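## Task

Retrieve the foam block from beneath the workbench and place it inside the steel box. The steel box must end up lying flat on the workbench top, entirely within its edges. The task fails if the low shelf is not standing upright at the end, or if either robot tips over or finishes leaning.

## Robot and tools

ROBOTS. stretch is a Hello Robot Stretch 3: two drive wheels, a lift on a mast and one telescoping arm that reaches out to its RIGHT, so reaching forward means driving. Its base is 0.33 m long, 0.34 m wide, and turns about a point 0.05 m behind its front edge. rby is a Rainbow RB-Y1: two drive wheels plus casters, two arms with grippers, a head, and a torso that squats, shifts, pitches and yaws. Its base is 0.58 m wide and sweeps a 0.58 m radius when spinning in place. Neither base can go sideways.

FRAMES. Each robot reports in its own base frame: origin on the floor between its drive wheels, x forward, y left, z up, metres. The odometry frame is that base frame at scene start; base_odometry only counts wheel rotation, so slipping looks like travel. Heading is in rad, left positive. Where the two robots are relative to each other can only be judged from images, lidar_m and the depth grids.

move. Arguments: "stretch", "rby" and "cameras" (list of camera names, or "all"; [] for none). A robot you omit gets nothing new and may keep pushing toward an older target. All motions in one call start together.
stretch object: "base" holds exactly one relative command: {"translate_m": d} drives d metres from where it is, forward positive, -3 to 3; or {"rotate_rad": d} turns d radians, left positive, -6.4 to 6.4. "joints" holds absolute targets by name: lift_m 0 to 1.1; arm_m 0 to 0.52 (extension); wrist_yaw_rad -1.345 to 4.42 (0 along the arm, positive toward the front); wrist_pitch_rad -1.57 to 0.451 (negative tips fingers down); wrist_roll_rad -2.911 to 2.918; gripper_m -0.089 to 0.179 (bigger is wider; real fingertip gap is 0.007 to 0.025 m smaller); head_pan_rad -3.953 to 1.73 (0 ahead, positive left, -1.57 faces the arm); head_tilt_rad -1.53 to 0.419 (negative down). Optional "pace" ("default" or "max"), or "speeds" giving per-key top speeds no faster than max. Optional "contact_limits", placed beside its own command: arm_m and translate_m/rotate_rad as motor_effort percent; lift_m as {"down": n, "up": n}, 1 to 100 (below about 12 it may stop in free air). {"servos": "reboot"} must be sent alone and revives servos that shut off.
rby object: "base" is {"x_m_s", "turn_rad_s", "for_s"}: velocities (forward, left turn) held for for_s seconds, not a distance. x_m_s is 0 or 0.005 to 0.4 in magnitude, turn_rad_s 0 or 0.02 to 1.509, for_s 0.1 to 5. It ramps at 0.4 m/s² (turns 0.5 rad/s²) and coasts after; distance is roughly speed times for_s. If |x|+0.27|turn| exceeds 0.4 both are scaled down. "joints" are absolute targets, radians except grippers in metres: torso_squat_rad 0 to 1.2, torso_shift_rad -0.3 to 0.6, torso_pitch_rad -0.2 to 1.4 (positive bows), torso_yaw_rad -1.5 to 1.5; per arm shoulder_pitch ±2.356 (negative swings forward), left_shoulder_roll 0 to 3.141 and right_shoulder_roll -3.141 to 0 (outward away from the body), shoulder_yaw ±2.094, elbow -2.617 to 0.01 (negative bends), forearm_roll ±3.141, wrist_pitch -1.57 to 1.919, hand_roll ±2.705, gripper_m 0 to 0.1 (pad opening); head_pan_rad ±0.523, head_tilt_rad -0.35 to 1.57 (positive down). Torso combos must respect squat+shift<=1.52, squat-shift+pitch<=1.57, shift+0.5pitch-0.4squat<=0.7, shift+0.3pitch-0.5squat<=0.39. "min_time_s" 0.1 to 8 slows arm/head/torso motions. "contact_limits" sets gripper current, 200 to 672.5 mA, persisting until changed.
Unknown keys invalidate a call; out-of-range values get it refused, and a refusal cancels later motion calls in that reply.

wait: "seconds" 0 to 10, plus optional "cameras"; returns full state.
zoom_image: "camera" and "region" [x0, y0, x1, y1] in pixels from the top-left, at most 504×504; only cameras in the latest images.
finished_scene: "scene" (1 or 2); irreversible, and the goal must hold without the robots.

RESULTS. A "move:" line gives each driven robot "done" or its worst status. base_status and joint_status words: done, off_target (resting short, maybe still pushing), contact_stop (stretch arm or lift goes slack; rby torso group halts), time_out, torque_fault, not_followed (rby collision check held an arm back, with a "cause:" line), limit_stop_at_... (rby self-collision guard or heat). on_its_own lists uncommanded behaviour; "held at" is a target. motor_effort is percent, bracket is the peak. lidar_m: 12 sectors of 30°, first straight ahead, counter-clockwise; "-" nothing seen (stretch: also something under 0.15 m). wrist_depth_mm and head_depth_mm are 7×7 grids of mm. stretch hand_pose is in its base frame; rby left_hand/right_hand are pad midpoints. rby also shows joint torques, external torques and motor temperatures. "as last shown" marks a robot not named this call. "pictures" gives image order. stretch_head_camera must be turned clockwise a quarter to be upright, stretch_nav_camera counter-clockwise.

AVOID. Robot-to-robot or arm-to-arm pressing (including a gripper closing on other fingers) fails the scene. Drop nothing, don't slam or shove hard, keep the low shelf standing. stretch: fold or unfold the wrist only with lift 0.32 to 0.95, pitch -0.4, roll near 0; with yaw below -0.4 keep pitch at -0.5 or lower; arm pushing with gripper above 0.45 m, or driving while hooked, can tip it. rby: watch load ahead of the wheels, torso or body catching on table edges while driving, joint load limits (arms rated 3 kg) and motor heat; forearm camera cases stick out sideways.

Each tool is called after ">>>" as name([rows], argument=value, ...), one row to a line, values as JSON.

## Session

>>> move()

Scene clock: 0.00 s.
Joint torques (N m): no reading
External joint torques (N m): no reading
Motor temperatures (°C): left_arm=[36 35 33 35 41 41 41] | right_arm=[36 36 35 38 42 40 37]
stretch.base_odometry: x=+0.000 y=+0.000 heading=+0.000
stretch.turned_by_wheels: +0.000
stretch.turned_by_imu: +0.000
stretch.base_tilt: forward=+0.3 right=+1.9
stretch.lidar_m: 1.66 1.31 1.29 1.04 1.44 2.02 3.98 3.39 3.31 2.24 1.43 1.38
stretch.head_depth_mm: 1917 1991 2015 2028 2024 2064 2016 / 1902 2101 2151 2132 2147 2186 2096 / 1882 2260 2259 2278 2311 2312 2110 / 1852 2300 2330 2281 2252 2213 2035 / 1839 1991 1969 1964 1912 1911 1883 / 1719 1733 1736 1706 1684 1658 1645 / 1556 1543 1510 1525 1489 1487 1480
stretch.base_status: not commanded
stretch.joint_positions: lift_m=+0.599 arm_m=+0.002 wrist_yaw_rad=+3.136 wrist_pitch_rad=-0.435 wrist_roll_rad=+0.000 gripper_m=+0.037 head_pan_rad=+0.000 head_tilt_rad=-0.005
stretch.joint_status: not commanded
stretch.motor_effort: left_wheel=-0.5 right_wheel=+0.2 lift_m=+36.6 arm_m=-1.0 wrist_yaw_rad=-0.5 wrist_pitch_rad=+3.2 wrist_roll_rad=+0.3 gripper_m=-0.2 head_pan_rad=+0.3 head_tilt_rad=+6.9
stretch.hand_pose: x=-0.0200 y=+0.0751 z=+0.6078 quat_wxyz=(+0.155, +0.690, +0.151, +0.690) (m; stretch's base frame)
stretch.wrist_depth_mm: - - 152 - - - 979 / - - 165 - - - - / - - 184 - - - - / - - 201 - - - - / 863 914 131 907 - - - / 778 105 297 826 819 931 959 / - 667 675 736 752 804 834
rby.base_odometry: x=+0.000 y=+0.000 heading=+0.000
rby.lidar_m: 3.22 3.61 2.18 1.84 1.58 1.91 1.69 1.50 1.50 1.82 2.69 2.69
rby.base_status: not commanded
rby.joint_positions: torso_squat_rad=+0.350 torso_shift_rad=+0.000 torso_pitch_rad=+0.000 torso_yaw_rad=+0.000 left_shoulder_pitch_rad=-0.037 left_shoulder_roll_rad=+0.003 left_shoulder_yaw_rad=+0.016 left_elbow_rad=-0.168 left_forearm_roll_rad=+0.011 left_wrist_pitch_rad=-0.006 left_hand_roll_rad=+0.042 left_gripper_m=+0.100 right_shoulder_pitch_rad=-0.011 right_shoulder_roll_rad=-0.049 right_shoulder_yaw_rad=-0.022 right_elbow_rad=-0.262 right_forearm_roll_rad=+0.008 right_wrist_pitch_rad=+0.016 right_hand_roll_rad=+0.035 right_gripper_m=+0.099 head_pan_rad=+0.000 head_tilt_rad=+0.400
rby.joint_status: not commanded
rby.motor_effort: left_wheel=+0 right_wheel=+2
rby.chest: x=-0.2280 y=+0.0008 z=+1.2475 quat_wxyz=(+1.000, -0.001, +0.000, +0.000) (m; rby's base frame)
rby.left_hand: x=-0.1181 y=+0.2226 z=+0.5700 quat_wxyz=(+0.994, -0.002, -0.105, +0.028) (m; rby's base frame)
rby.right_hand: x=-0.0964 y=-0.2590 z=+0.5753 quat_wxyz=(+0.991, -0.029, -0.127, +0.016) (m; rby's base frame)
pictures: rby_head_camera, rby_left_wrist_camera, rby_right_wrist_camera, stretch_head_camera (sideways), stretch_nav_camera (sideways), stretch_wrist_camera
Images, in order (width x height): rby_head_camera 896x504, rby_left_wrist_camera 644x364, rby_right_wrist_camera 644x364, stretch_head_camera 896x504, stretch_nav_camera 672x504, stretch_wrist_camera 644x364.

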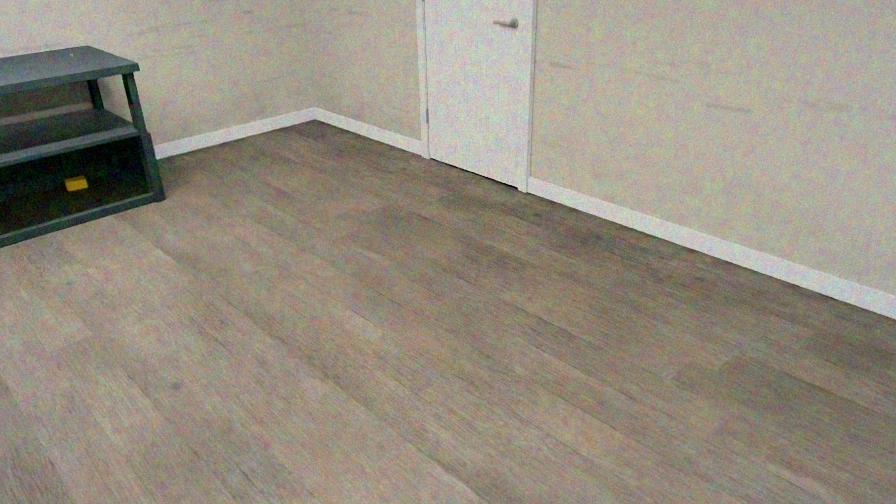

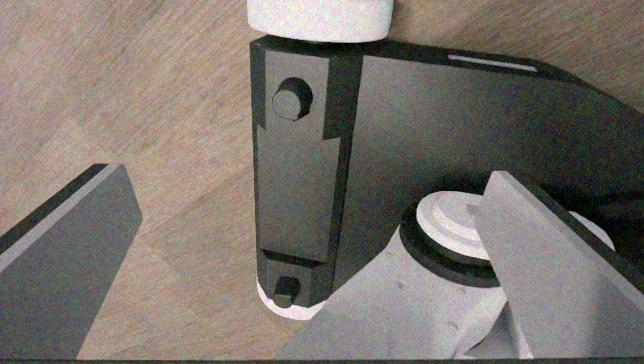

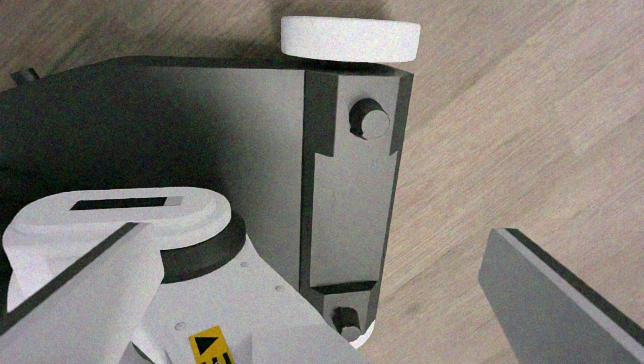

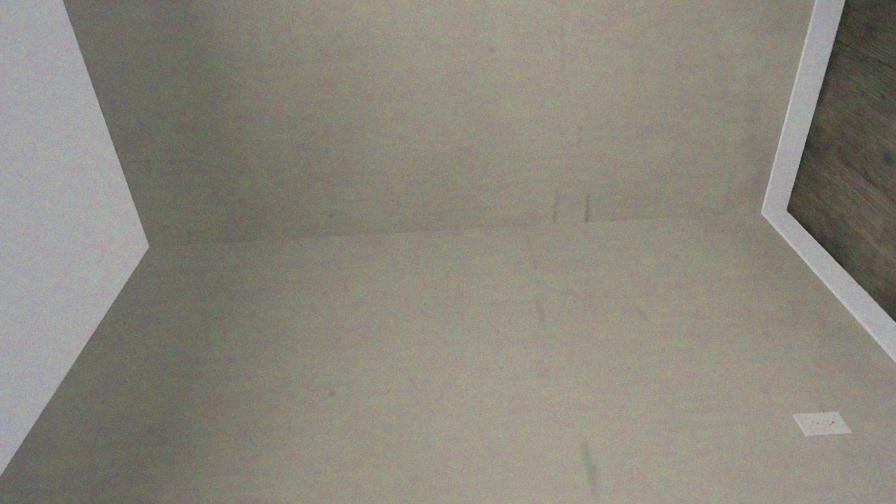

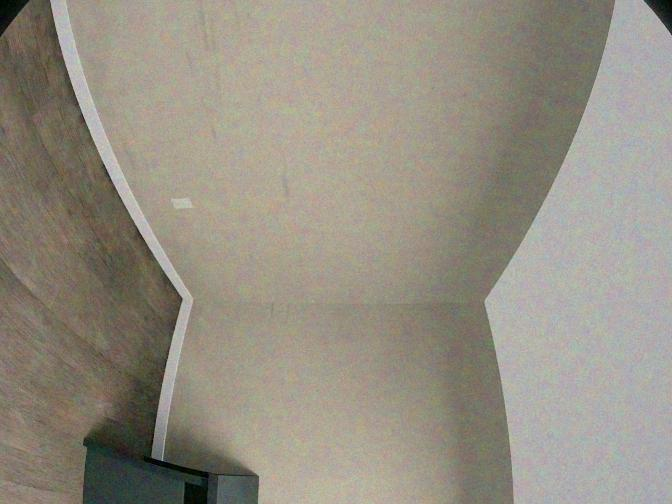

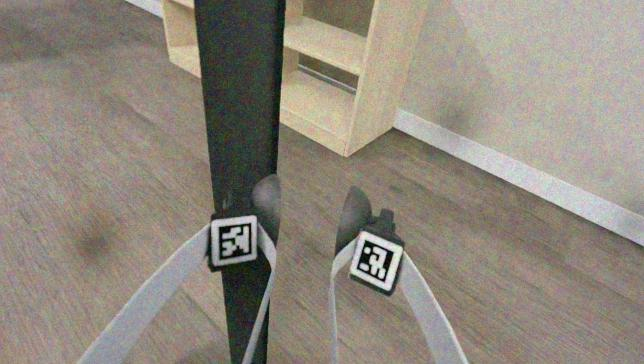

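>>> move(stretch={"joints": {"head_pan_rad": -1.57, "head_tilt_rad": -0.4}}, rby={"joints": {"head_pan_rad": 0.52, "head_tilt_rad": 0.3}}, cameras=["rby_head_camera", "stretch_head_camera", "stretch_nav_camera"])

>>> move(stretch={"joints": {"head_pan_rad": -3.14, "head_tilt_rad": -0.4}}, rby={"joints": {"head_pan_rad": -0.52, "head_tilt_rad": 0.3}}, cameras=["rby_head_camera", "stretch_head_camera", "stretch_nav_camera"])

>>> move(stretch={"joints": {"head_pan_rad": 1.57, "head_tilt_rad": -0.4}}, cameras=["stretch_head_camera", "stretch_nav_camera"])

Scene clock: 10.17 s.
Joint torques (N m): rby.left_arm=[-2.08 0.63 0.06 -0.51 0.14 -0.21 0.14] | rby.right_arm=[-3.39 -2.29 -0.32 -1.19 -0.06 -0.6 0.2]
External joint torques (N m): rby.left_arm=[0.94 0.37 0.06 0.52 0.14 0.32 0.15] | rby.right_arm=[-0.2 -0.25 -0.17 0.45 -0.13 -0.03 0.18]
Motor temperatures (°C): left_arm=[36 35 33 35 41 41 41] | right_arm=[36 36 35 38 42 40 37]
move: stretch done; rby done
stretch.base_odometry: x=+0.000 y=+0.000 heading=+0.000
stretch.turned_by_wheels: +0.000
stretch.turned_by_imu: +0.001
stretch.base_tilt: forward=+0.4 right=+1.8
stretch.lidar_m: 1.66 1.31 1.29 1.04 1.44 2.03 4.00 3.37 3.31 2.23 1.43 1.38
stretch.head_depth_mm: 2757 2924 3130 3221 2226 1682 1349 / 2912 3114 3394 3298 2238 1695 1367 / 3105 3286 3591 3237 2230 1701 1365 / 3212 3364 3655 3295 2240 1719 1372 / 2948 3136 3243 2538 2254 1711 1376 / 2608 2752 2714 2431 2287 1719 1381 / 2345 2456 2414 2033 2194 1712 1387
stretch.base_status: not commanded
stretch.joint_positions: lift_m=+0.599 arm_m=+0.002 wrist_yaw_rad=+3.136 wrist_pitch_rad=-0.435 wrist_roll_rad=+0.000 gripper_m=+0.037 head_pan_rad=-1.593 head_tilt_rad=-0.394
stretch.joint_status: all done
stretch.motor_effort: left_wheel=-0.7(1.2) right_wheel=+0.1(0.5) lift_m=+35.4(35.9) arm_m=-4.7(5.2) wrist_yaw_rad=-0.2(1.2) wrist_pitch_rad=+2.9(3.4) wrist_roll_rad=+0.3(0.6) gripper_m=-0.1(1.7) head_pan_rad=-2.0(8.3) head_tilt_rad=-3.9(7.3)
stretch.hand_pose: x=-0.0200 y=+0.0751 z=+0.6078 quat_wxyz=(+0.155, +0.690, +0.151, +0.690) (m; stretch's base frame)
stretch.wrist_depth_mm: - - 151 - - - - / - - 165 - - - - / - - 185 - - - - / - - 200 - - - - / 891 915 131 900 - - - / 761 105 298 842 828 914 965 / - 672 668 743 732 793 845
rby.base_odometry: x=+0.000 y=+0.000 heading=+0.000
rby.lidar_m: 3.23 3.61 2.16 1.85 1.57 1.92 1.70 1.50 1.51 1.80 2.69 2.70
rby.base_status: not commanded
rby.joint_positions: torso_squat_rad=+0.350 torso_shift_rad=+0.000 torso_pitch_rad=+0.000 torso_yaw_rad=+0.000 left_shoulder_pitch_rad=-0.037 left_shoulder_roll_rad=+0.003 left_shoulder_yaw_rad=+0.016 left_elbow_rad=-0.168 left_forearm_roll_rad=+0.011 left_wrist_pitch_rad=-0.006 left_hand_roll_rad=+0.042 left_gripper_m=+0.100 right_shoulder_pitch_rad=-0.011 right_shoulder_roll_rad=-0.049 right_shoulder_yaw_rad=-0.022 right_elbow_rad=-0.262 right_forearm_roll_rad=+0.008 right_wrist_pitch_rad=+0.016 right_hand_roll_rad=+0.035 right_gripper_m=+0.099 head_pan_rad=+0.520 head_tilt_rad=+0.300
rby.joint_status: all done
rby.motor_effort: left_wheel=+0(1) right_wheel=+2(2)
rby.chest: x=-0.2280 y=+0.0008 z=+1.2475 quat_wxyz=(+1.000, -0.001, +0.000, +0.000) (m; rby's base frame)
rby.left_hand: x=-0.1181 y=+0.2226 z=+0.5700 quat_wxyz=(+0.994, -0.002, -0.105, +0.028) (m; rby's base frame)
rby.right_hand: x=-0.0964 y=-0.2590 z=+0.5753 quat_wxyz=(+0.991, -0.029, -0.127, +0.016) (m; rby's base frame)
pictures: rby_head_camera, stretch_head_camera (sideways), stretch_nav_camera (sideways)
Images, in order (width x height): rby_head_camera 896x504, stretch_head_camera 896x504, stretch_nav_camera 672x504.

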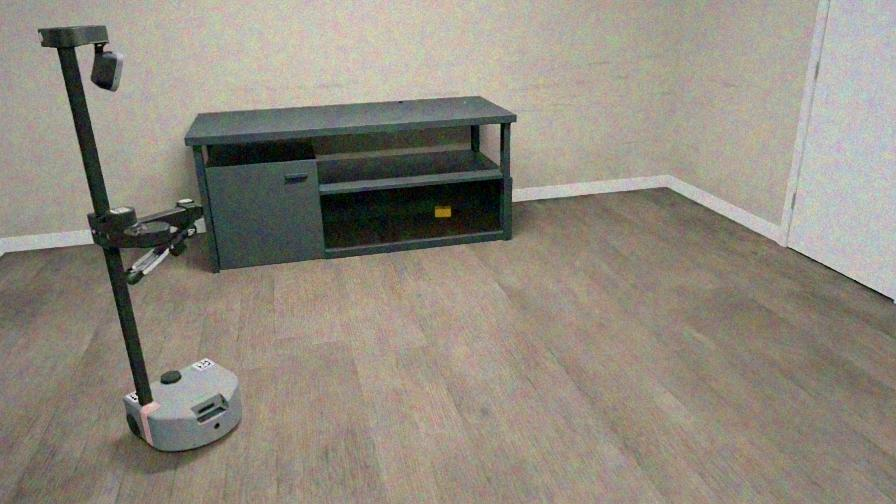

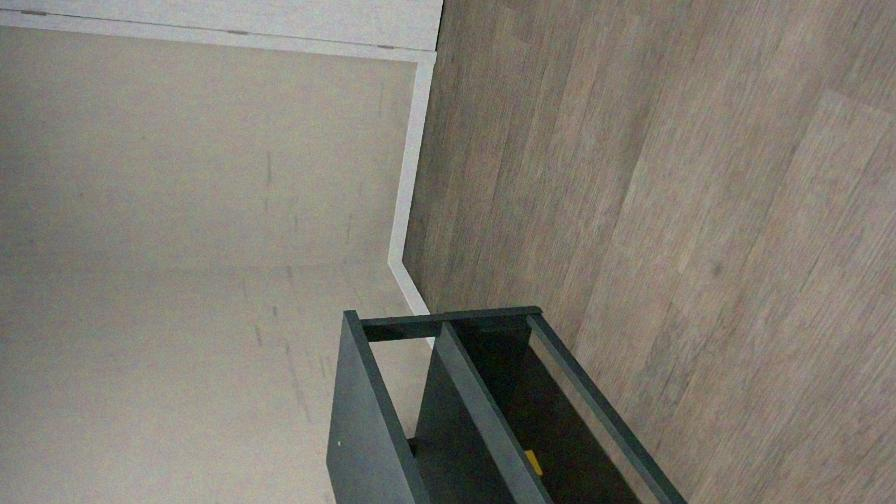

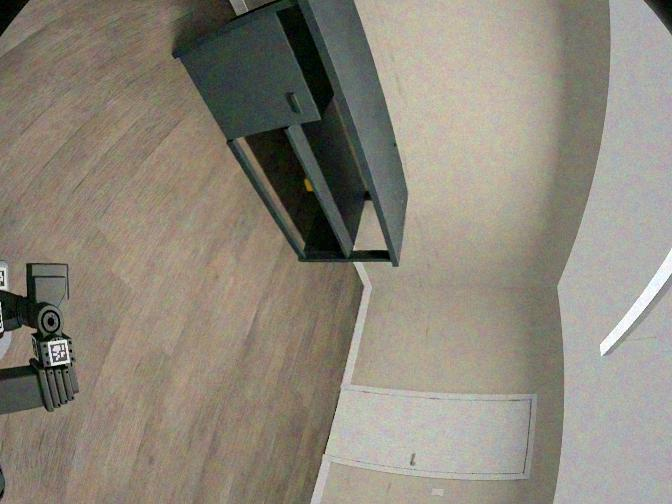

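Scene clock: 11.53 s.
Joint torques (N m): rby.left_arm=[-2.37 0.08 -0.15 -0.32 -0.02 -0.32 0.05] | rby.right_arm=[-3.58 -2.04 -0.54 -1.15 -0.03 -0.57 0.13]
External joint torques (N m): rby.left_arm=[0.65 -0.17 -0.15 0.71 -0.02 0.2 0.07] | rby.right_arm=[-0.38 0 -0.39 0.49 -0.1 0 0.11]
Motor temperatures (°C): left_arm=[36 35 33 35 41 41 41] | right_arm=[36 36 35 38 42 40 37]
move: stretch done; rby done
stretch.base_odometry: x=+0.000 y=+0.000 heading=+0.000
stretch.turned_by_wheels: +0.000
stretch.turned_by_imu: +0.000
stretch.base_tilt: forward=+0.3 right=+1.8
stretch.lidar_m: 1.66 1.31 1.29 1.04 1.44 2.03 3.99 3.37 3.30 2.23 1.43 1.38
stretch.head_depth_mm: 3057 2053 2178 2377 2198 1693 1351 / 3262 3449 3713 3248 2191 1689 1355 / 3426 3626 - 3265 2234 1702 1364 / 3618 3849 - 3280 2235 1703 1367 / 3833 - - 3282 2258 1701 1377 / - - - 3357 2275 1723 1378 / 3752 3823 - 3440 2290 1717 1381
stretch.base_status: not commanded
stretch.joint_positions: lift_m=+0.599 arm_m=+0.002 wrist_yaw_rad=+3.136 wrist_pitch_rad=-0.435 wrist_roll_rad=+0.000 gripper_m=+0.037 head_pan_rad=-3.176 head_tilt_rad=-0.398
stretch.joint_status: all done
stretch.motor_effort: left_wheel=-0.7(1.2) right_wheel=+0.3(0.5) lift_m=+35.1(35.4) arm_m=-5.3(5.7) wrist_yaw_rad=-0.6(1.2) wrist_pitch_rad=+3.3(3.4) wrist_roll_rad=+0.3(0.6) gripper_m=+0.6(1.7) head_pan_rad=+0.5(6.9) head_tilt_rad=-4.3(5.6)
stretch.hand_pose: x=-0.0200 y=+0.0751 z=+0.6078 quat_wxyz=(+0.155, +0.690, +0.151, +0.690) (m; stretch's base frame)
stretch.wrist_depth_mm: - - 152 - - - 960 / - - 165 - - - - / - - 185 - - - - / - - 201 - - - - / 860 908 130 897 - - - / 775 105 295 814 833 930 956 / - 668 677 750 739 807 834
rby.base_odometry: x=+0.000 y=+0.000 heading=+0.000
rby.lidar_m: 3.23 3.62 2.17 1.85 1.57 1.93 1.69 1.50 1.51 1.81 2.68 2.69
rby.base_status: not commanded
rby.joint_positions: torso_squat_rad=+0.350 torso_shift_rad=+0.000 torso_pitch_rad=+0.000 torso_yaw_rad=+0.000 left_shoulder_pitch_rad=-0.037 left_shoulder_roll_rad=+0.003 left_shoulder_yaw_rad=+0.016 left_elbow_rad=-0.168 left_forearm_roll_rad=+0.011 left_wrist_pitch_rad=-0.006 left_hand_roll_rad=+0.042 left_gripper_m=+0.100 right_shoulder_pitch_rad=-0.011 right_shoulder_roll_rad=-0.049 right_shoulder_yaw_rad=-0.022 right_elbow_rad=-0.262 right_forearm_roll_rad=+0.008 right_wrist_pitch_rad=+0.016 right_hand_roll_rad=+0.035 right_gripper_m=+0.099 head_pan_rad=-0.520 head_tilt_rad=+0.300
rby.joint_status: all done
rby.motor_effort: left_wheel=+0(1) right_wheel=+2(2)
rby.chest: x=-0.2280 y=+0.0008 z=+1.2475 quat_wxyz=(+1.000, -0.001, +0.000, +0.000) (m; rby's base frame)
rby.left_hand: x=-0.1181 y=+0.2226 z=+0.5700 quat_wxyz=(+0.994, -0.002, -0.105, +0.028) (m; rby's base frame)
rby.right_hand: x=-0.0964 y=-0.2590 z=+0.5753 quat_wxyz=(+0.991, -0.029, -0.127, +0.016) (m; rby's base frame)
pictures: rby_head_camera, stretch_head_camera (sideways), stretch_nav_camera (sideways)
Images, in order (width x height): rby_head_camera 896x504, stretch_head_camera 896x504, stretch_nav_camera 672x504.

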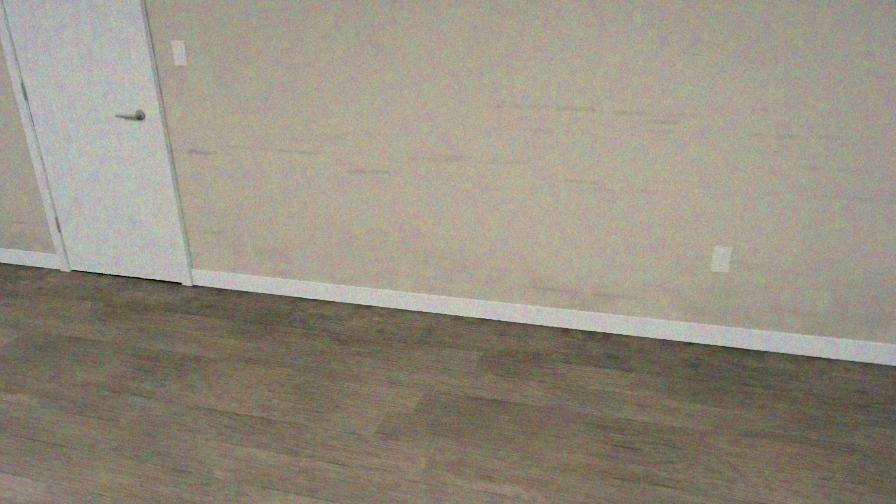

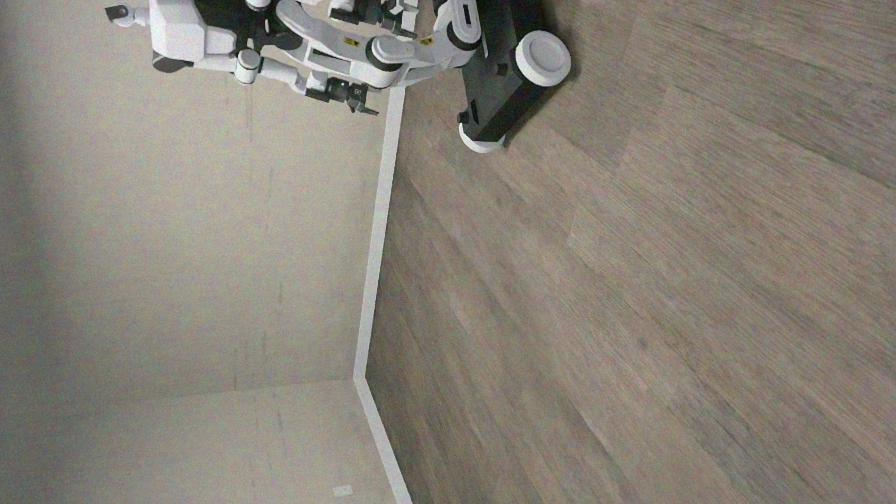

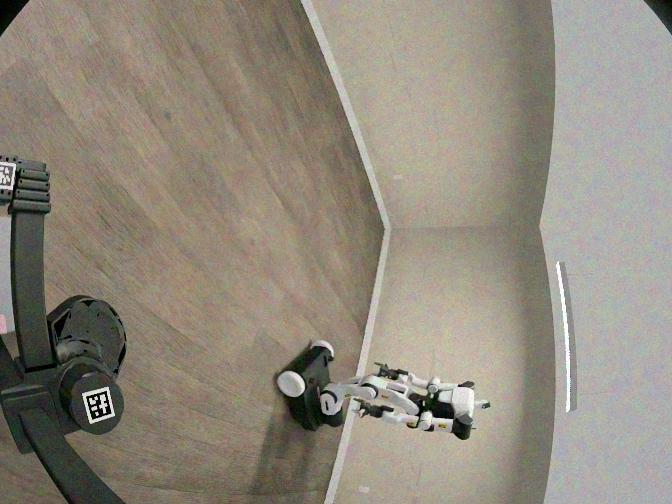

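Scene clock: 13.83 s.
Joint torques (N m): rby.left_arm=[-2.64 0.72 0.17 -0.55 0.1 -0.23 0.11] | rby.right_arm=[-3.29 -2.14 -0.61 -1.15 -0.03 -0.64 0.12]
External joint torques (N m): rby.left_arm=[0.38 0.47 0.17 0.48 0.09 0.29 0.12] | rby.right_arm=[-0.09 -0.1 -0.46 0.49 -0.09 -0.07 0.11]
Motor temperatures (°C): left_arm=[36 35 33 35 41 41 41] | right_arm=[36 36 35 38 42 40 37]
move: stretch done
stretch.base_odometry: x=+0.000 y=+0.000 heading=+0.000
stretch.turned_by_wheels: +0.000
stretch.turned_by_imu: +0.001
stretch.base_tilt: forward=+0.4 right=+1.9
stretch.lidar_m: 1.66 1.31 1.29 1.04 1.44 2.03 4.02 3.38 3.31 2.23 1.43 1.38
stretch.head_depth_mm: 1089 1154 1233 1325 1420 1515 1350 / 1154 1233 1311 1429 1497 1604 1363 / 1223 1310 1416 1523 1308 1392 1354 / 1311 1410 1519 1543 1443 1486 1367 / 1408 1518 1647 1421 1529 1598 1370 / 1513 1641 1816 1463 1616 1673 1388 / 1640 1803 1985 1580 1953 1734 1414
stretch.base_status: not commanded
stretch.joint_positions: lift_m=+0.599 arm_m=+0.002 wrist_yaw_rad=+3.136 wrist_pitch_rad=-0.435 wrist_roll_rad=+0.000 gripper_m=+0.037 head_pan_rad=+1.620 head_tilt_rad=-0.400
stretch.joint_status: all done
stretch.motor_effort: left_wheel=-1.1(1.2) right_wheel=+0.3(0.4) lift_m=+34.2(35.2) arm_m=-6.1(6.8) wrist_yaw_rad=-0.1(1.0) wrist_pitch_rad=+3.1(3.5) wrist_roll_rad=+0.3(0.6) gripper_m=+0.0(1.8) head_pan_rad=-0.2(7.4) head_tilt_rad=-3.8(5.9)
stretch.hand_pose: x=-0.0200 y=+0.0751 z=+0.6078 quat_wxyz=(+0.155, +0.690, +0.151, +0.690) (m; stretch's base frame)
stretch.wrist_depth_mm: - - 151 - - - - / - - 165 - - - - / - - 184 - - - - / - - 201 - - - - / 857 904 131 920 - - - / 776 106 299 831 817 923 985 / - 672 677 741 744 797 836
rby: as last shown
rby.lidar_m: 3.23 3.62 2.17 1.85 1.58 1.92 1.70 1.50 1.51 1.81 2.69 2.70
pictures: stretch_head_camera (sideways), stretch_nav_camera (sideways)
Images, in order (width x height): stretch_head_camera 896x504, stretch_nav_camera 672x504.

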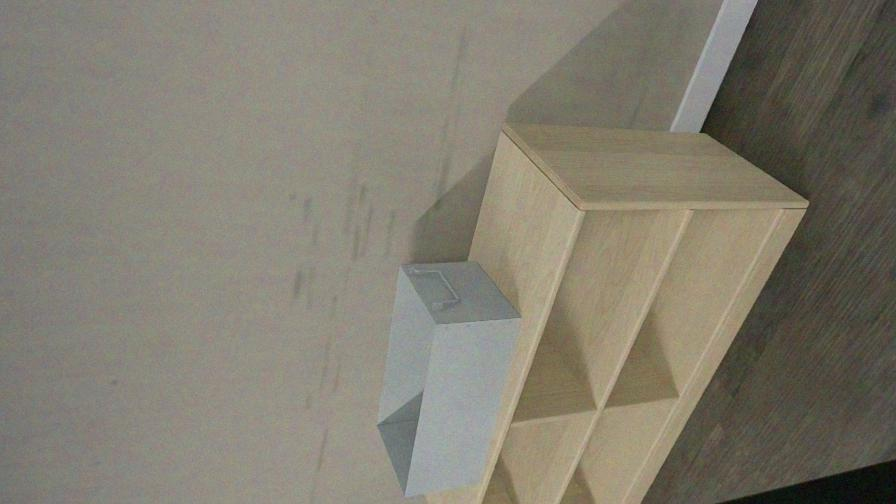

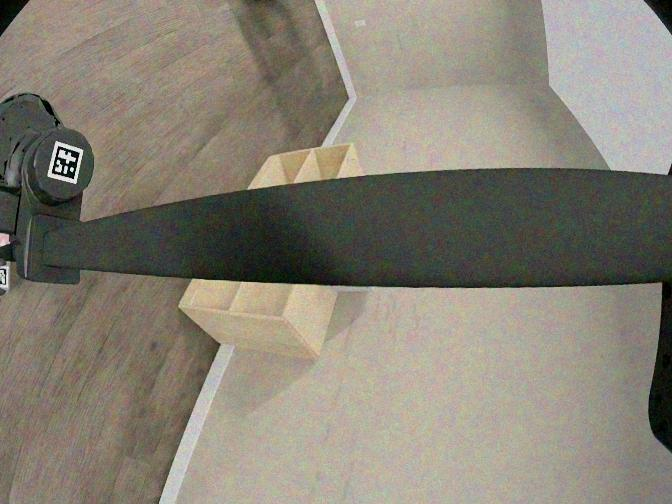

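>>> zoom_image(camera="stretch_head_camera", region=[350, 220, 600, 504])

>>> move(stretch={"joints": {"head_pan_rad": 1.57, "head_tilt_rad": -0.6}}, rby={"joints": {"head_pan_rad": 0.4, "head_tilt_rad": 0.3}}, cameras=["rby_head_camera", "stretch_head_camera", "stretch_nav_camera"])

>>> zoom_image(camera="stretch_head_camera", region=[200, 150, 600, 504])

>>> zoom_image(camera="rby_head_camera", region=[100, 50, 550, 300])

Scaled by 1.775 from the camera's 896x504 image, which has a finer 1280x720 frame.

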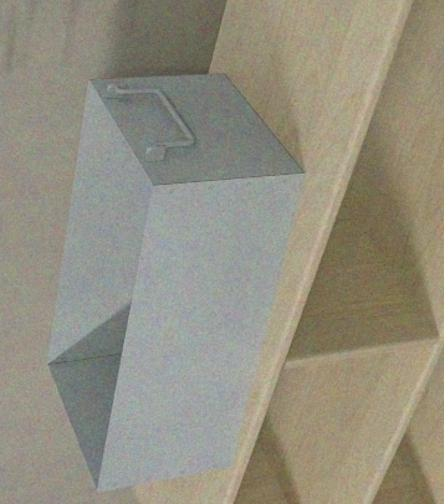

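Scene clock: 35.10 s.
Joint torques (N m): rby.left_arm=[-2.4 0.46 -0.19 -0.8 0.03 -0.47 -0.05] | rby.right_arm=[-3.53 -2.19 -0.72 -1.25 -0.08 -0.61 0.17]
External joint torques (N m): rby.left_arm=[0.63 0.2 -0.19 0.23 0.03 0.05 -0.04] | rby.right_arm=[-0.33 -0.15 -0.56 0.39 -0.15 -0.04 0.16]
Motor temperatures (°C): left_arm=[36 35 33 35 41 41 41] | right_arm=[36 36 35 38 42 40 37]
move: stretch done; rby done
stretch.base_odometry: x=+0.000 y=+0.000 heading=+0.000
stretch.turned_by_wheels: +0.000
stretch.turned_by_imu: +0.001
stretch.base_tilt: forward=+0.3 right=+1.8
stretch.lidar_m: 1.67 1.31 1.29 1.04 1.44 2.03 4.00 3.39 3.30 2.23 1.43 1.38
stretch.head_depth_mm: 1062 1163 1281 1421 1581 1427 1199 / 1124 1222 1372 1526 1648 1429 1196 / 1192 1305 1438 1479 1632 1434 1208 / 1259 1405 1511 1311 1507 1420 1209 / 1335 1486 1436 1533 1646 1419 1209 / 1430 1589 1380 1640 1700 1437 1209 / 1532 1719 1453 1824 1744 1471 -
stretch.base_status: not commanded
stretch.joint_positions: lift_m=+0.599 arm_m=+0.002 wrist_yaw_rad=+3.136 wrist_pitch_rad=-0.435 wrist_roll_rad=+0.000 gripper_m=+0.037 head_pan_rad=+1.571 head_tilt_rad=-0.602
stretch.joint_status: all done
stretch.motor_effort: left_wheel=-0.9(1.0) right_wheel=+0.2(0.5) lift_m=+32.6(33.0) arm_m=-9.9(10.5) wrist_yaw_rad=-0.5(0.8) wrist_pitch_rad=+3.1(3.4) wrist_roll_rad=+0.3(0.6) gripper_m=-0.6(1.3) head_pan_rad=-3.9(5.9) head_tilt_rad=-4.3(6.0)
stretch.hand_pose: x=-0.0200 y=+0.0751 z=+0.6078 quat_wxyz=(+0.155, +0.690, +0.151, +0.690) (m; stretch's base frame)
stretch.wrist_depth_mm: - - 152 - - - - / - - 165 - - - - / - - 184 - - - - / - - 200 - - - - / 857 923 130 903 - - - / 776 106 299 837 837 927 980 / - 687 677 736 735 811 845
rby.base_odometry: x=+0.000 y=+0.000 heading=+0.000
rby.lidar_m: 3.23 3.61 2.15 1.85 1.59 1.92 1.70 1.51 1.51 1.80 2.68 2.69
rby.base_status: not commanded
rby.joint_positions: torso_squat_rad=+0.350 torso_shift_rad=+0.000 torso_pitch_rad=+0.000 torso_yaw_rad=+0.000 left_shoulder_pitch_rad=-0.037 left_shoulder_roll_rad=+0.003 left_shoulder_yaw_rad=+0.016 left_elbow_rad=-0.168 left_forearm_roll_rad=+0.011 left_wrist_pitch_rad=-0.006 left_hand_roll_rad=+0.042 left_gripper_m=+0.100 right_shoulder_pitch_rad=-0.011 right_shoulder_roll_rad=-0.049 right_shoulder_yaw_rad=-0.022 right_elbow_rad=-0.262 right_forearm_roll_rad=+0.008 right_wrist_pitch_rad=+0.016 right_hand_roll_rad=+0.035 right_gripper_m=+0.099 head_pan_rad=+0.400 head_tilt_rad=+0.300
rby.joint_status: all done
rby.motor_effort: left_wheel=+0(1) right_wheel=+2(2)
rby.chest: x=-0.2280 y=+0.0008 z=+1.2475 quat_wxyz=(+1.000, -0.001, +0.000, +0.000) (m; rby's base frame)
rby.left_hand: x=-0.1181 y=+0.2226 z=+0.5700 quat_wxyz=(+0.994, -0.002, -0.105, +0.028) (m; rby's base frame)
rby.right_hand: x=-0.0964 y=-0.2590 z=+0.5753 quat_wxyz=(+0.991, -0.029, -0.127, +0.016) (m; rby's base frame)
pictures: rby_head_camera, stretch_head_camera (sideways), stretch_nav_camera (sideways)
Images, in order (width x height): rby_head_camera 896x504, stretch_head_camera 896x504, stretch_nav_camera 672x504.

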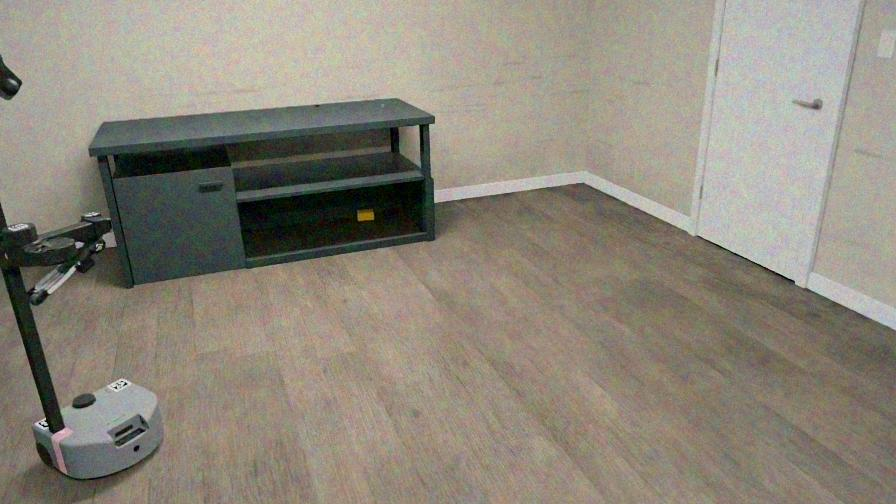

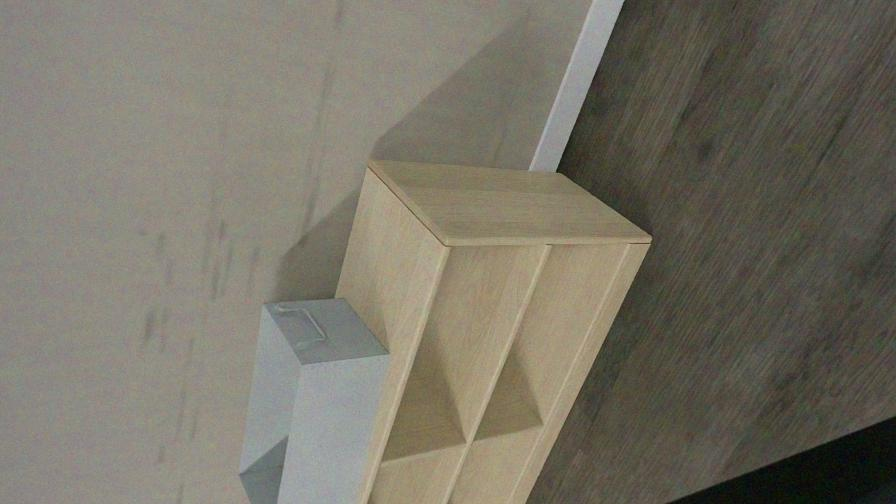

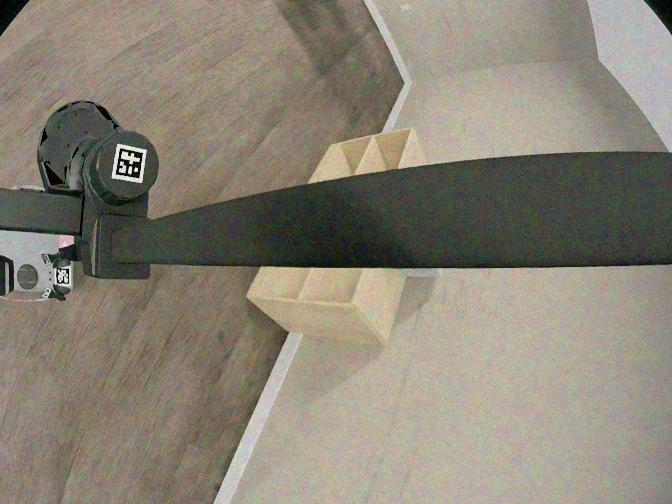

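Scaled by 1.260 from the camera's 896x504 image, which has a finer 1280x720 frame.

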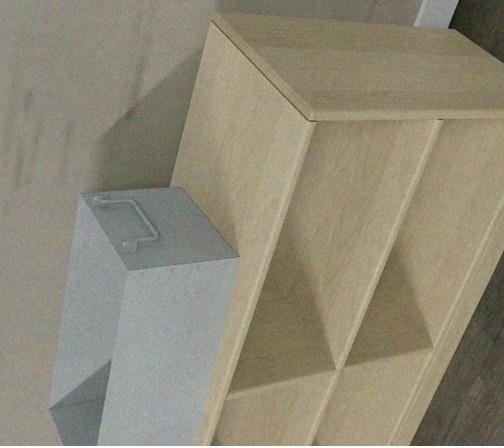

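Scaled by 1.120.

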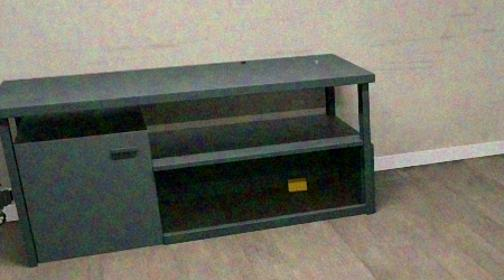

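>>> move(stretch={"joints": {"head_pan_rad": -0.75, "head_tilt_rad": -0.5}}, cameras=["stretch_head_camera"])

>>> zoom_image(camera="stretch_head_camera", region=[250, 0, 750, 504])

>>> move(stretch={"joints": {"head_pan_rad": -1.1, "head_tilt_rad": -0.5}}, cameras=["stretch_head_camera"])

>>> zoom_image(camera="stretch_head_camera", region=[250, 0, 750, 504])

Scene clock: 155.00 s.
Joint torques (N m): rby.left_arm=[-2.57 0.6 -0.12 -0.52 0.08 -0.33 -0.02] | rby.right_arm=[-3.52 -2.13 -0.37 -1.17 -0.08 -0.58 0.17]
External joint torques (N m): rby.left_arm=[0.45 0.34 -0.12 0.5 0.08 0.2 -0.01] | rby.right_arm=[-0.33 -0.09 -0.21 0.47 -0.15 -0.02 0.16]
Motor temperatures (°C): left_arm=[36 35 32 35 41 41 41] | right_arm=[35 36 35 38 41 40 37]
move: stretch done
stretch.base_odometry: x=+0.000 y=+0.000 heading=+0.000
stretch.turned_by_wheels: +0.000
stretch.turned_by_imu: +0.001
stretch.base_tilt: forward=+0.4 right=+1.9
stretch.lidar_m: 1.66 1.31 1.29 1.05 1.44 2.03 4.01 3.38 3.30 2.23 1.43 1.38
stretch.head_depth_mm: 1934 2118 1881 2058 1907 1520 1266 / 1906 2063 1738 1845 1840 1522 1270 / 1860 2016 1763 1648 1777 1535 1273 / 1814 1959 1643 1609 1749 1538 1280 / 1768 1926 1649 1569 1736 1539 1269 / 1734 1874 1975 2223 1959 1534 1270 / 1680 1831 2021 2190 1958 1551 1286
stretch.base_status: not commanded
stretch.joint_positions: lift_m=+0.599 arm_m=+0.002 wrist_yaw_rad=+3.136 wrist_pitch_rad=-0.435 wrist_roll_rad=+0.000 gripper_m=+0.037 head_pan_rad=-0.787 head_tilt_rad=-0.505
stretch.joint_status: all done
stretch.motor_effort: left_wheel=-0.8(1.1) right_wheel=+0.2(0.5) lift_m=+31.2(32.0) arm_m=-12.9(13.0) wrist_yaw_rad=-0.8(1.1) wrist_pitch_rad=+3.2(3.3) wrist_roll_rad=+0.3(0.6) gripper_m=+0.3(1.4) head_pan_rad=-0.8(6.6) head_tilt_rad=+4.3(5.8)
stretch.hand_pose: x=-0.0200 y=+0.0751 z=+0.6078 quat_wxyz=(+0.155, +0.690, +0.151, +0.690) (m; stretch's base frame)
stretch.wrist_depth_mm: - - 152 - - - 987 / - - 165 - - - - / - - 185 - - - - / - - 201 - - - - / 867 924 131 920 - - - / 765 106 300 838 814 942 995 / - 663 681 743 729 790 851
rby: as last shown
rby.lidar_m: 3.22 3.61 2.17 1.85 1.57 1.92 1.70 1.50 1.50 1.81 2.68 2.70
pictures: stretch_head_camera (sideways)
Images, in order (width x height): stretch_head_camera 896x504.

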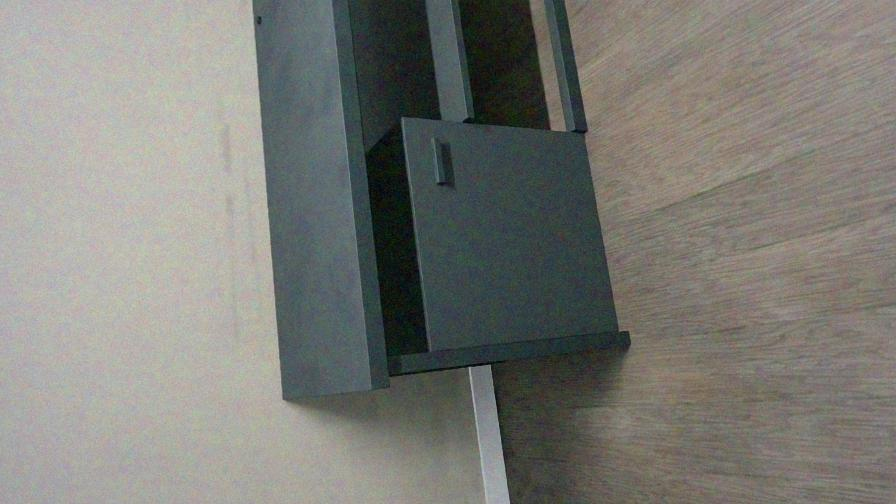

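Scaled by 1.000.

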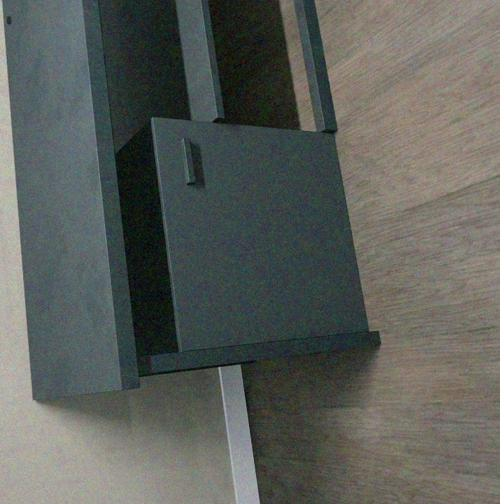

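Scene clock: 155.77 s.
Joint torques (N m): rby.left_arm=[-2.25 0.8 0.25 -0.63 0.16 -0.33 0.13] | rby.right_arm=[-3.28 -2.12 -0.6 -1.28 -0.11 -0.57 0.1]
External joint torques (N m): rby.left_arm=[0.78 0.54 0.25 0.4 0.16 0.19 0.14] | rby.right_arm=[-0.08 -0.08 -0.45 0.37 -0.18 -0.01 0.09]
Motor temperatures (°C): left_arm=[36 35 32 35 41 41 41] | right_arm=[35 36 35 38 41 40 37]
move: stretch done
stretch.base_odometry: x=+0.000 y=+0.000 heading=+0.000
stretch.turned_by_wheels: +0.000
stretch.turned_by_imu: +0.000
stretch.base_tilt: forward=+0.4 right=+1.9
stretch.lidar_m: 1.66 1.31 1.30 1.04 1.44 2.03 4.02 3.39 3.30 2.24 1.43 1.38
stretch.head_depth_mm: 2591 2824 2237 2364 1913 1528 1270 / 2405 2569 2226 2472 1921 1521 1267 / 2245 2417 2146 2257 1952 1532 1262 / 2089 2285 1958 2106 1931 1529 1272 / 1964 2144 1820 1709 1814 1544 1277 / 1869 2011 1670 1620 1730 1544 1281 / 1751 1892 1686 1503 1602 1562 1279
stretch.base_status: not commanded
stretch.joint_positions: lift_m=+0.599 arm_m=+0.002 wrist_yaw_rad=+3.136 wrist_pitch_rad=-0.435 wrist_roll_rad=+0.000 gripper_m=+0.037 head_pan_rad=-1.127 head_tilt_rad=-0.503
stretch.joint_status: all done
stretch.motor_effort: left_wheel=-0.6(1.1) right_wheel=+0.2(0.5) lift_m=+31.2(31.3) arm_m=-13.2(13.2) wrist_yaw_rad=-0.1(0.9) wrist_pitch_rad=+3.2(3.3) wrist_roll_rad=+0.3(0.6) gripper_m=-0.8(1.5) head_pan_rad=-1.3(8.6) head_tilt_rad=+3.9(5.4)
stretch.hand_pose: x=-0.0200 y=+0.0751 z=+0.6078 quat_wxyz=(+0.155, +0.690, +0.151, +0.690) (m; stretch's base frame)
stretch.wrist_depth_mm: - - 152 - - - 977 / - - 165 - - - - / - - 184 - - - - / - - 200 - - - - / 876 912 131 915 - - - / 759 106 299 823 827 931 967 / - 669 678 742 732 804 835
rby: as last shown
rby.lidar_m: 3.22 3.61 2.16 1.84 1.57 1.92 1.69 1.50 1.50 1.81 2.69 2.69
pictures: stretch_head_camera (sideways)
Images, in order (width x height): stretch_head_camera 896x504.

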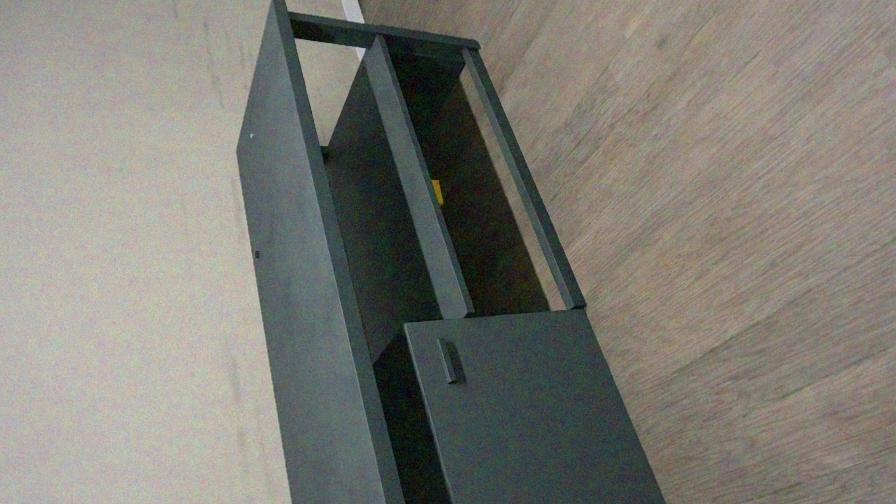

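Scaled by 1.000.

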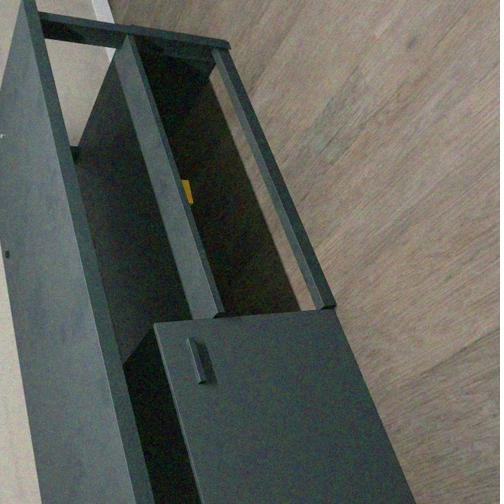

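>>> move(stretch={"base": {"rotate_rad": 1.5708}, "joints": {"lift_m": 0.27, "head_pan_rad": -1.57, "head_tilt_rad": -0.5}, "pace": "max"}, rby={"base": {"turn_rad_s": 0.5, "for_s": 2.8}, "joints": {"head_pan_rad": 0.0, "head_tilt_rad": 0.5}}, cameras=["rby_head_camera", "stretch_head_camera"])

Scene clock: 325.37 s.
Joint torques (N m): rby.left_arm=[-2.44 0.64 0.08 -0.5 0.01 -0.29 0.14] | rby.right_arm=[-3.76 -2.16 -0.38 -1.38 -0.08 -0.67 0.19]
External joint torques (N m): rby.left_arm=[0.58 0.38 0.08 0.53 0.01 0.23 0.16] | rby.right_arm=[-0.56 -0.12 -0.23 0.26 -0.14 -0.1 0.18]
Motor temperatures (°C): left_arm=[35 35 32 35 41 41 40] | right_arm=[35 36 34 37 41 40 37]
move: stretch done; rby done
stretch.base_odometry: x=+0.000 y=+0.000 heading=+1.571
stretch.turned_by_wheels: +1.571
stretch.turned_by_imu: +1.578
stretch.base_tilt: forward=+0.4 right=+1.9
stretch.lidar_m: 1.04 1.43 2.16 2.15 3.40 3.31 2.23 1.44 1.38 1.68 1.32 1.29
stretch.head_depth_mm: 1757 1905 2062 2248 1925 1533 1262 / 1850 2014 2199 2376 1934 1524 1268 / 1979 2133 2320 2469 1949 1541 1271 / 2012 2203 2387 2502 1954 1552 1276 / 1781 1902 2053 2220 1962 1547 1279 / 1571 1682 1771 1908 1892 1563 1280 / 1399 1477 1562 1649 1775 1560 1287
stretch.base_status: done
stretch.joint_positions: lift_m=+0.270 arm_m=+0.002 wrist_yaw_rad=+3.136 wrist_pitch_rad=-0.435 wrist_roll_rad=+0.000 gripper_m=+0.037 head_pan_rad=-1.570 head_tilt_rad=-0.500
stretch.joint_status: all done
stretch.motor_effort: left_wheel=-4.2(12.1) right_wheel=+4.2(10.5) lift_m=+23.1(26.6) arm_m=-21.6(23.0) wrist_yaw_rad=-0.4(1.2) wrist_pitch_rad=+2.9(3.4) wrist_roll_rad=+0.3(0.7) gripper_m=-0.6(1.6) head_pan_rad=-3.0(6.8) head_tilt_rad=+3.3(5.2)
stretch.hand_pose: x=-0.0200 y=+0.0751 z=+0.2789 quat_wxyz=(+0.155, +0.690, +0.151, +0.690) (m; stretch's base frame)
stretch.wrist_depth_mm: - - 151 - - - - / 839 901 165 - - - - / 661 696 184 803 872 935 - / 556 578 201 659 692 729 773 / 475 295 131 304 554 593 639 / 247 104 259 271 282 502 528 / - 218 234 240 269 434 454
rby.base_odometry: x=+0.000 y=+0.000 heading=+1.400
rby.lidar_m: 2.25 1.57 1.91 1.86 1.50 1.47 1.64 2.53 2.70 2.95 3.76 2.17
rby.base_status: done (sent for 2.8 of 2.8 s)
rby.joint_positions: torso_squat_rad=+0.350 torso_shift_rad=+0.000 torso_pitch_rad=+0.000 torso_yaw_rad=+0.000 left_shoulder_pitch_rad=-0.037 left_shoulder_roll_rad=+0.003 left_shoulder_yaw_rad=+0.016 left_elbow_rad=-0.168 left_forearm_roll_rad=+0.011 left_wrist_pitch_rad=-0.006 left_hand_roll_rad=+0.042 left_gripper_m=+0.100 right_shoulder_pitch_rad=-0.011 right_shoulder_roll_rad=-0.049 right_shoulder_yaw_rad=-0.022 right_elbow_rad=-0.262 right_forearm_roll_rad=+0.008 right_wrist_pitch_rad=+0.016 right_hand_roll_rad=+0.035 right_gripper_m=+0.099 head_pan_rad=+0.000 head_tilt_rad=+0.500
rby.joint_status: all done
rby.motor_effort: left_wheel=+1(26) right_wheel=+5(19)
rby.chest: x=-0.2280 y=+0.0008 z=+1.2475 quat_wxyz=(+1.000, -0.001, +0.000, +0.000) (m; rby's base frame)
rby.left_hand: x=-0.1181 y=+0.2226 z=+0.5700 quat_wxyz=(+0.994, -0.002, -0.105, +0.028) (m; rby's base frame)
rby.right_hand: x=-0.0964 y=-0.2590 z=+0.5753 quat_wxyz=(+0.991, -0.029, -0.127, +0.016) (m; rby's base frame)
pictures: rby_head_camera, stretch_head_camera (sideways)
Images, in order (width x height): rby_head_camera 896x504, stretch_head_camera 896x504.

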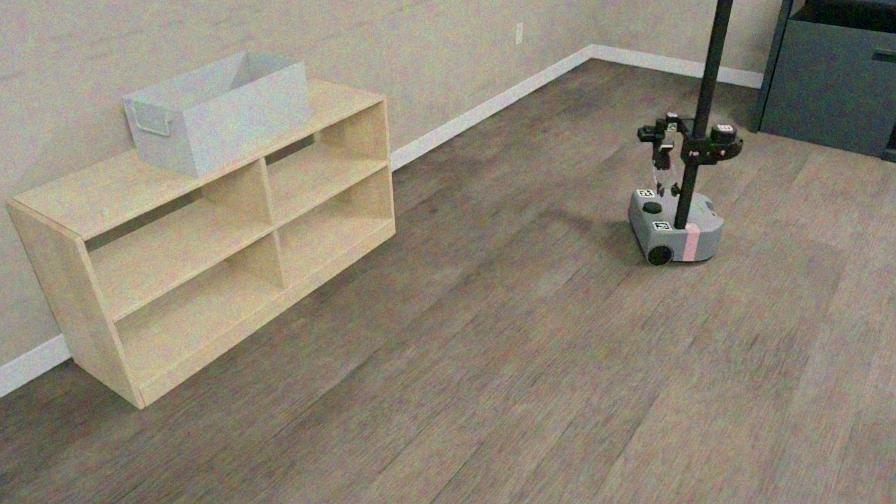

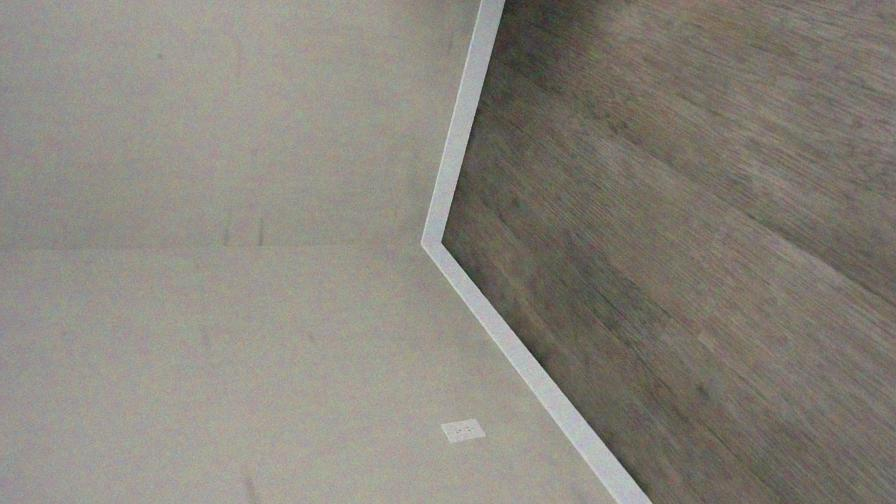

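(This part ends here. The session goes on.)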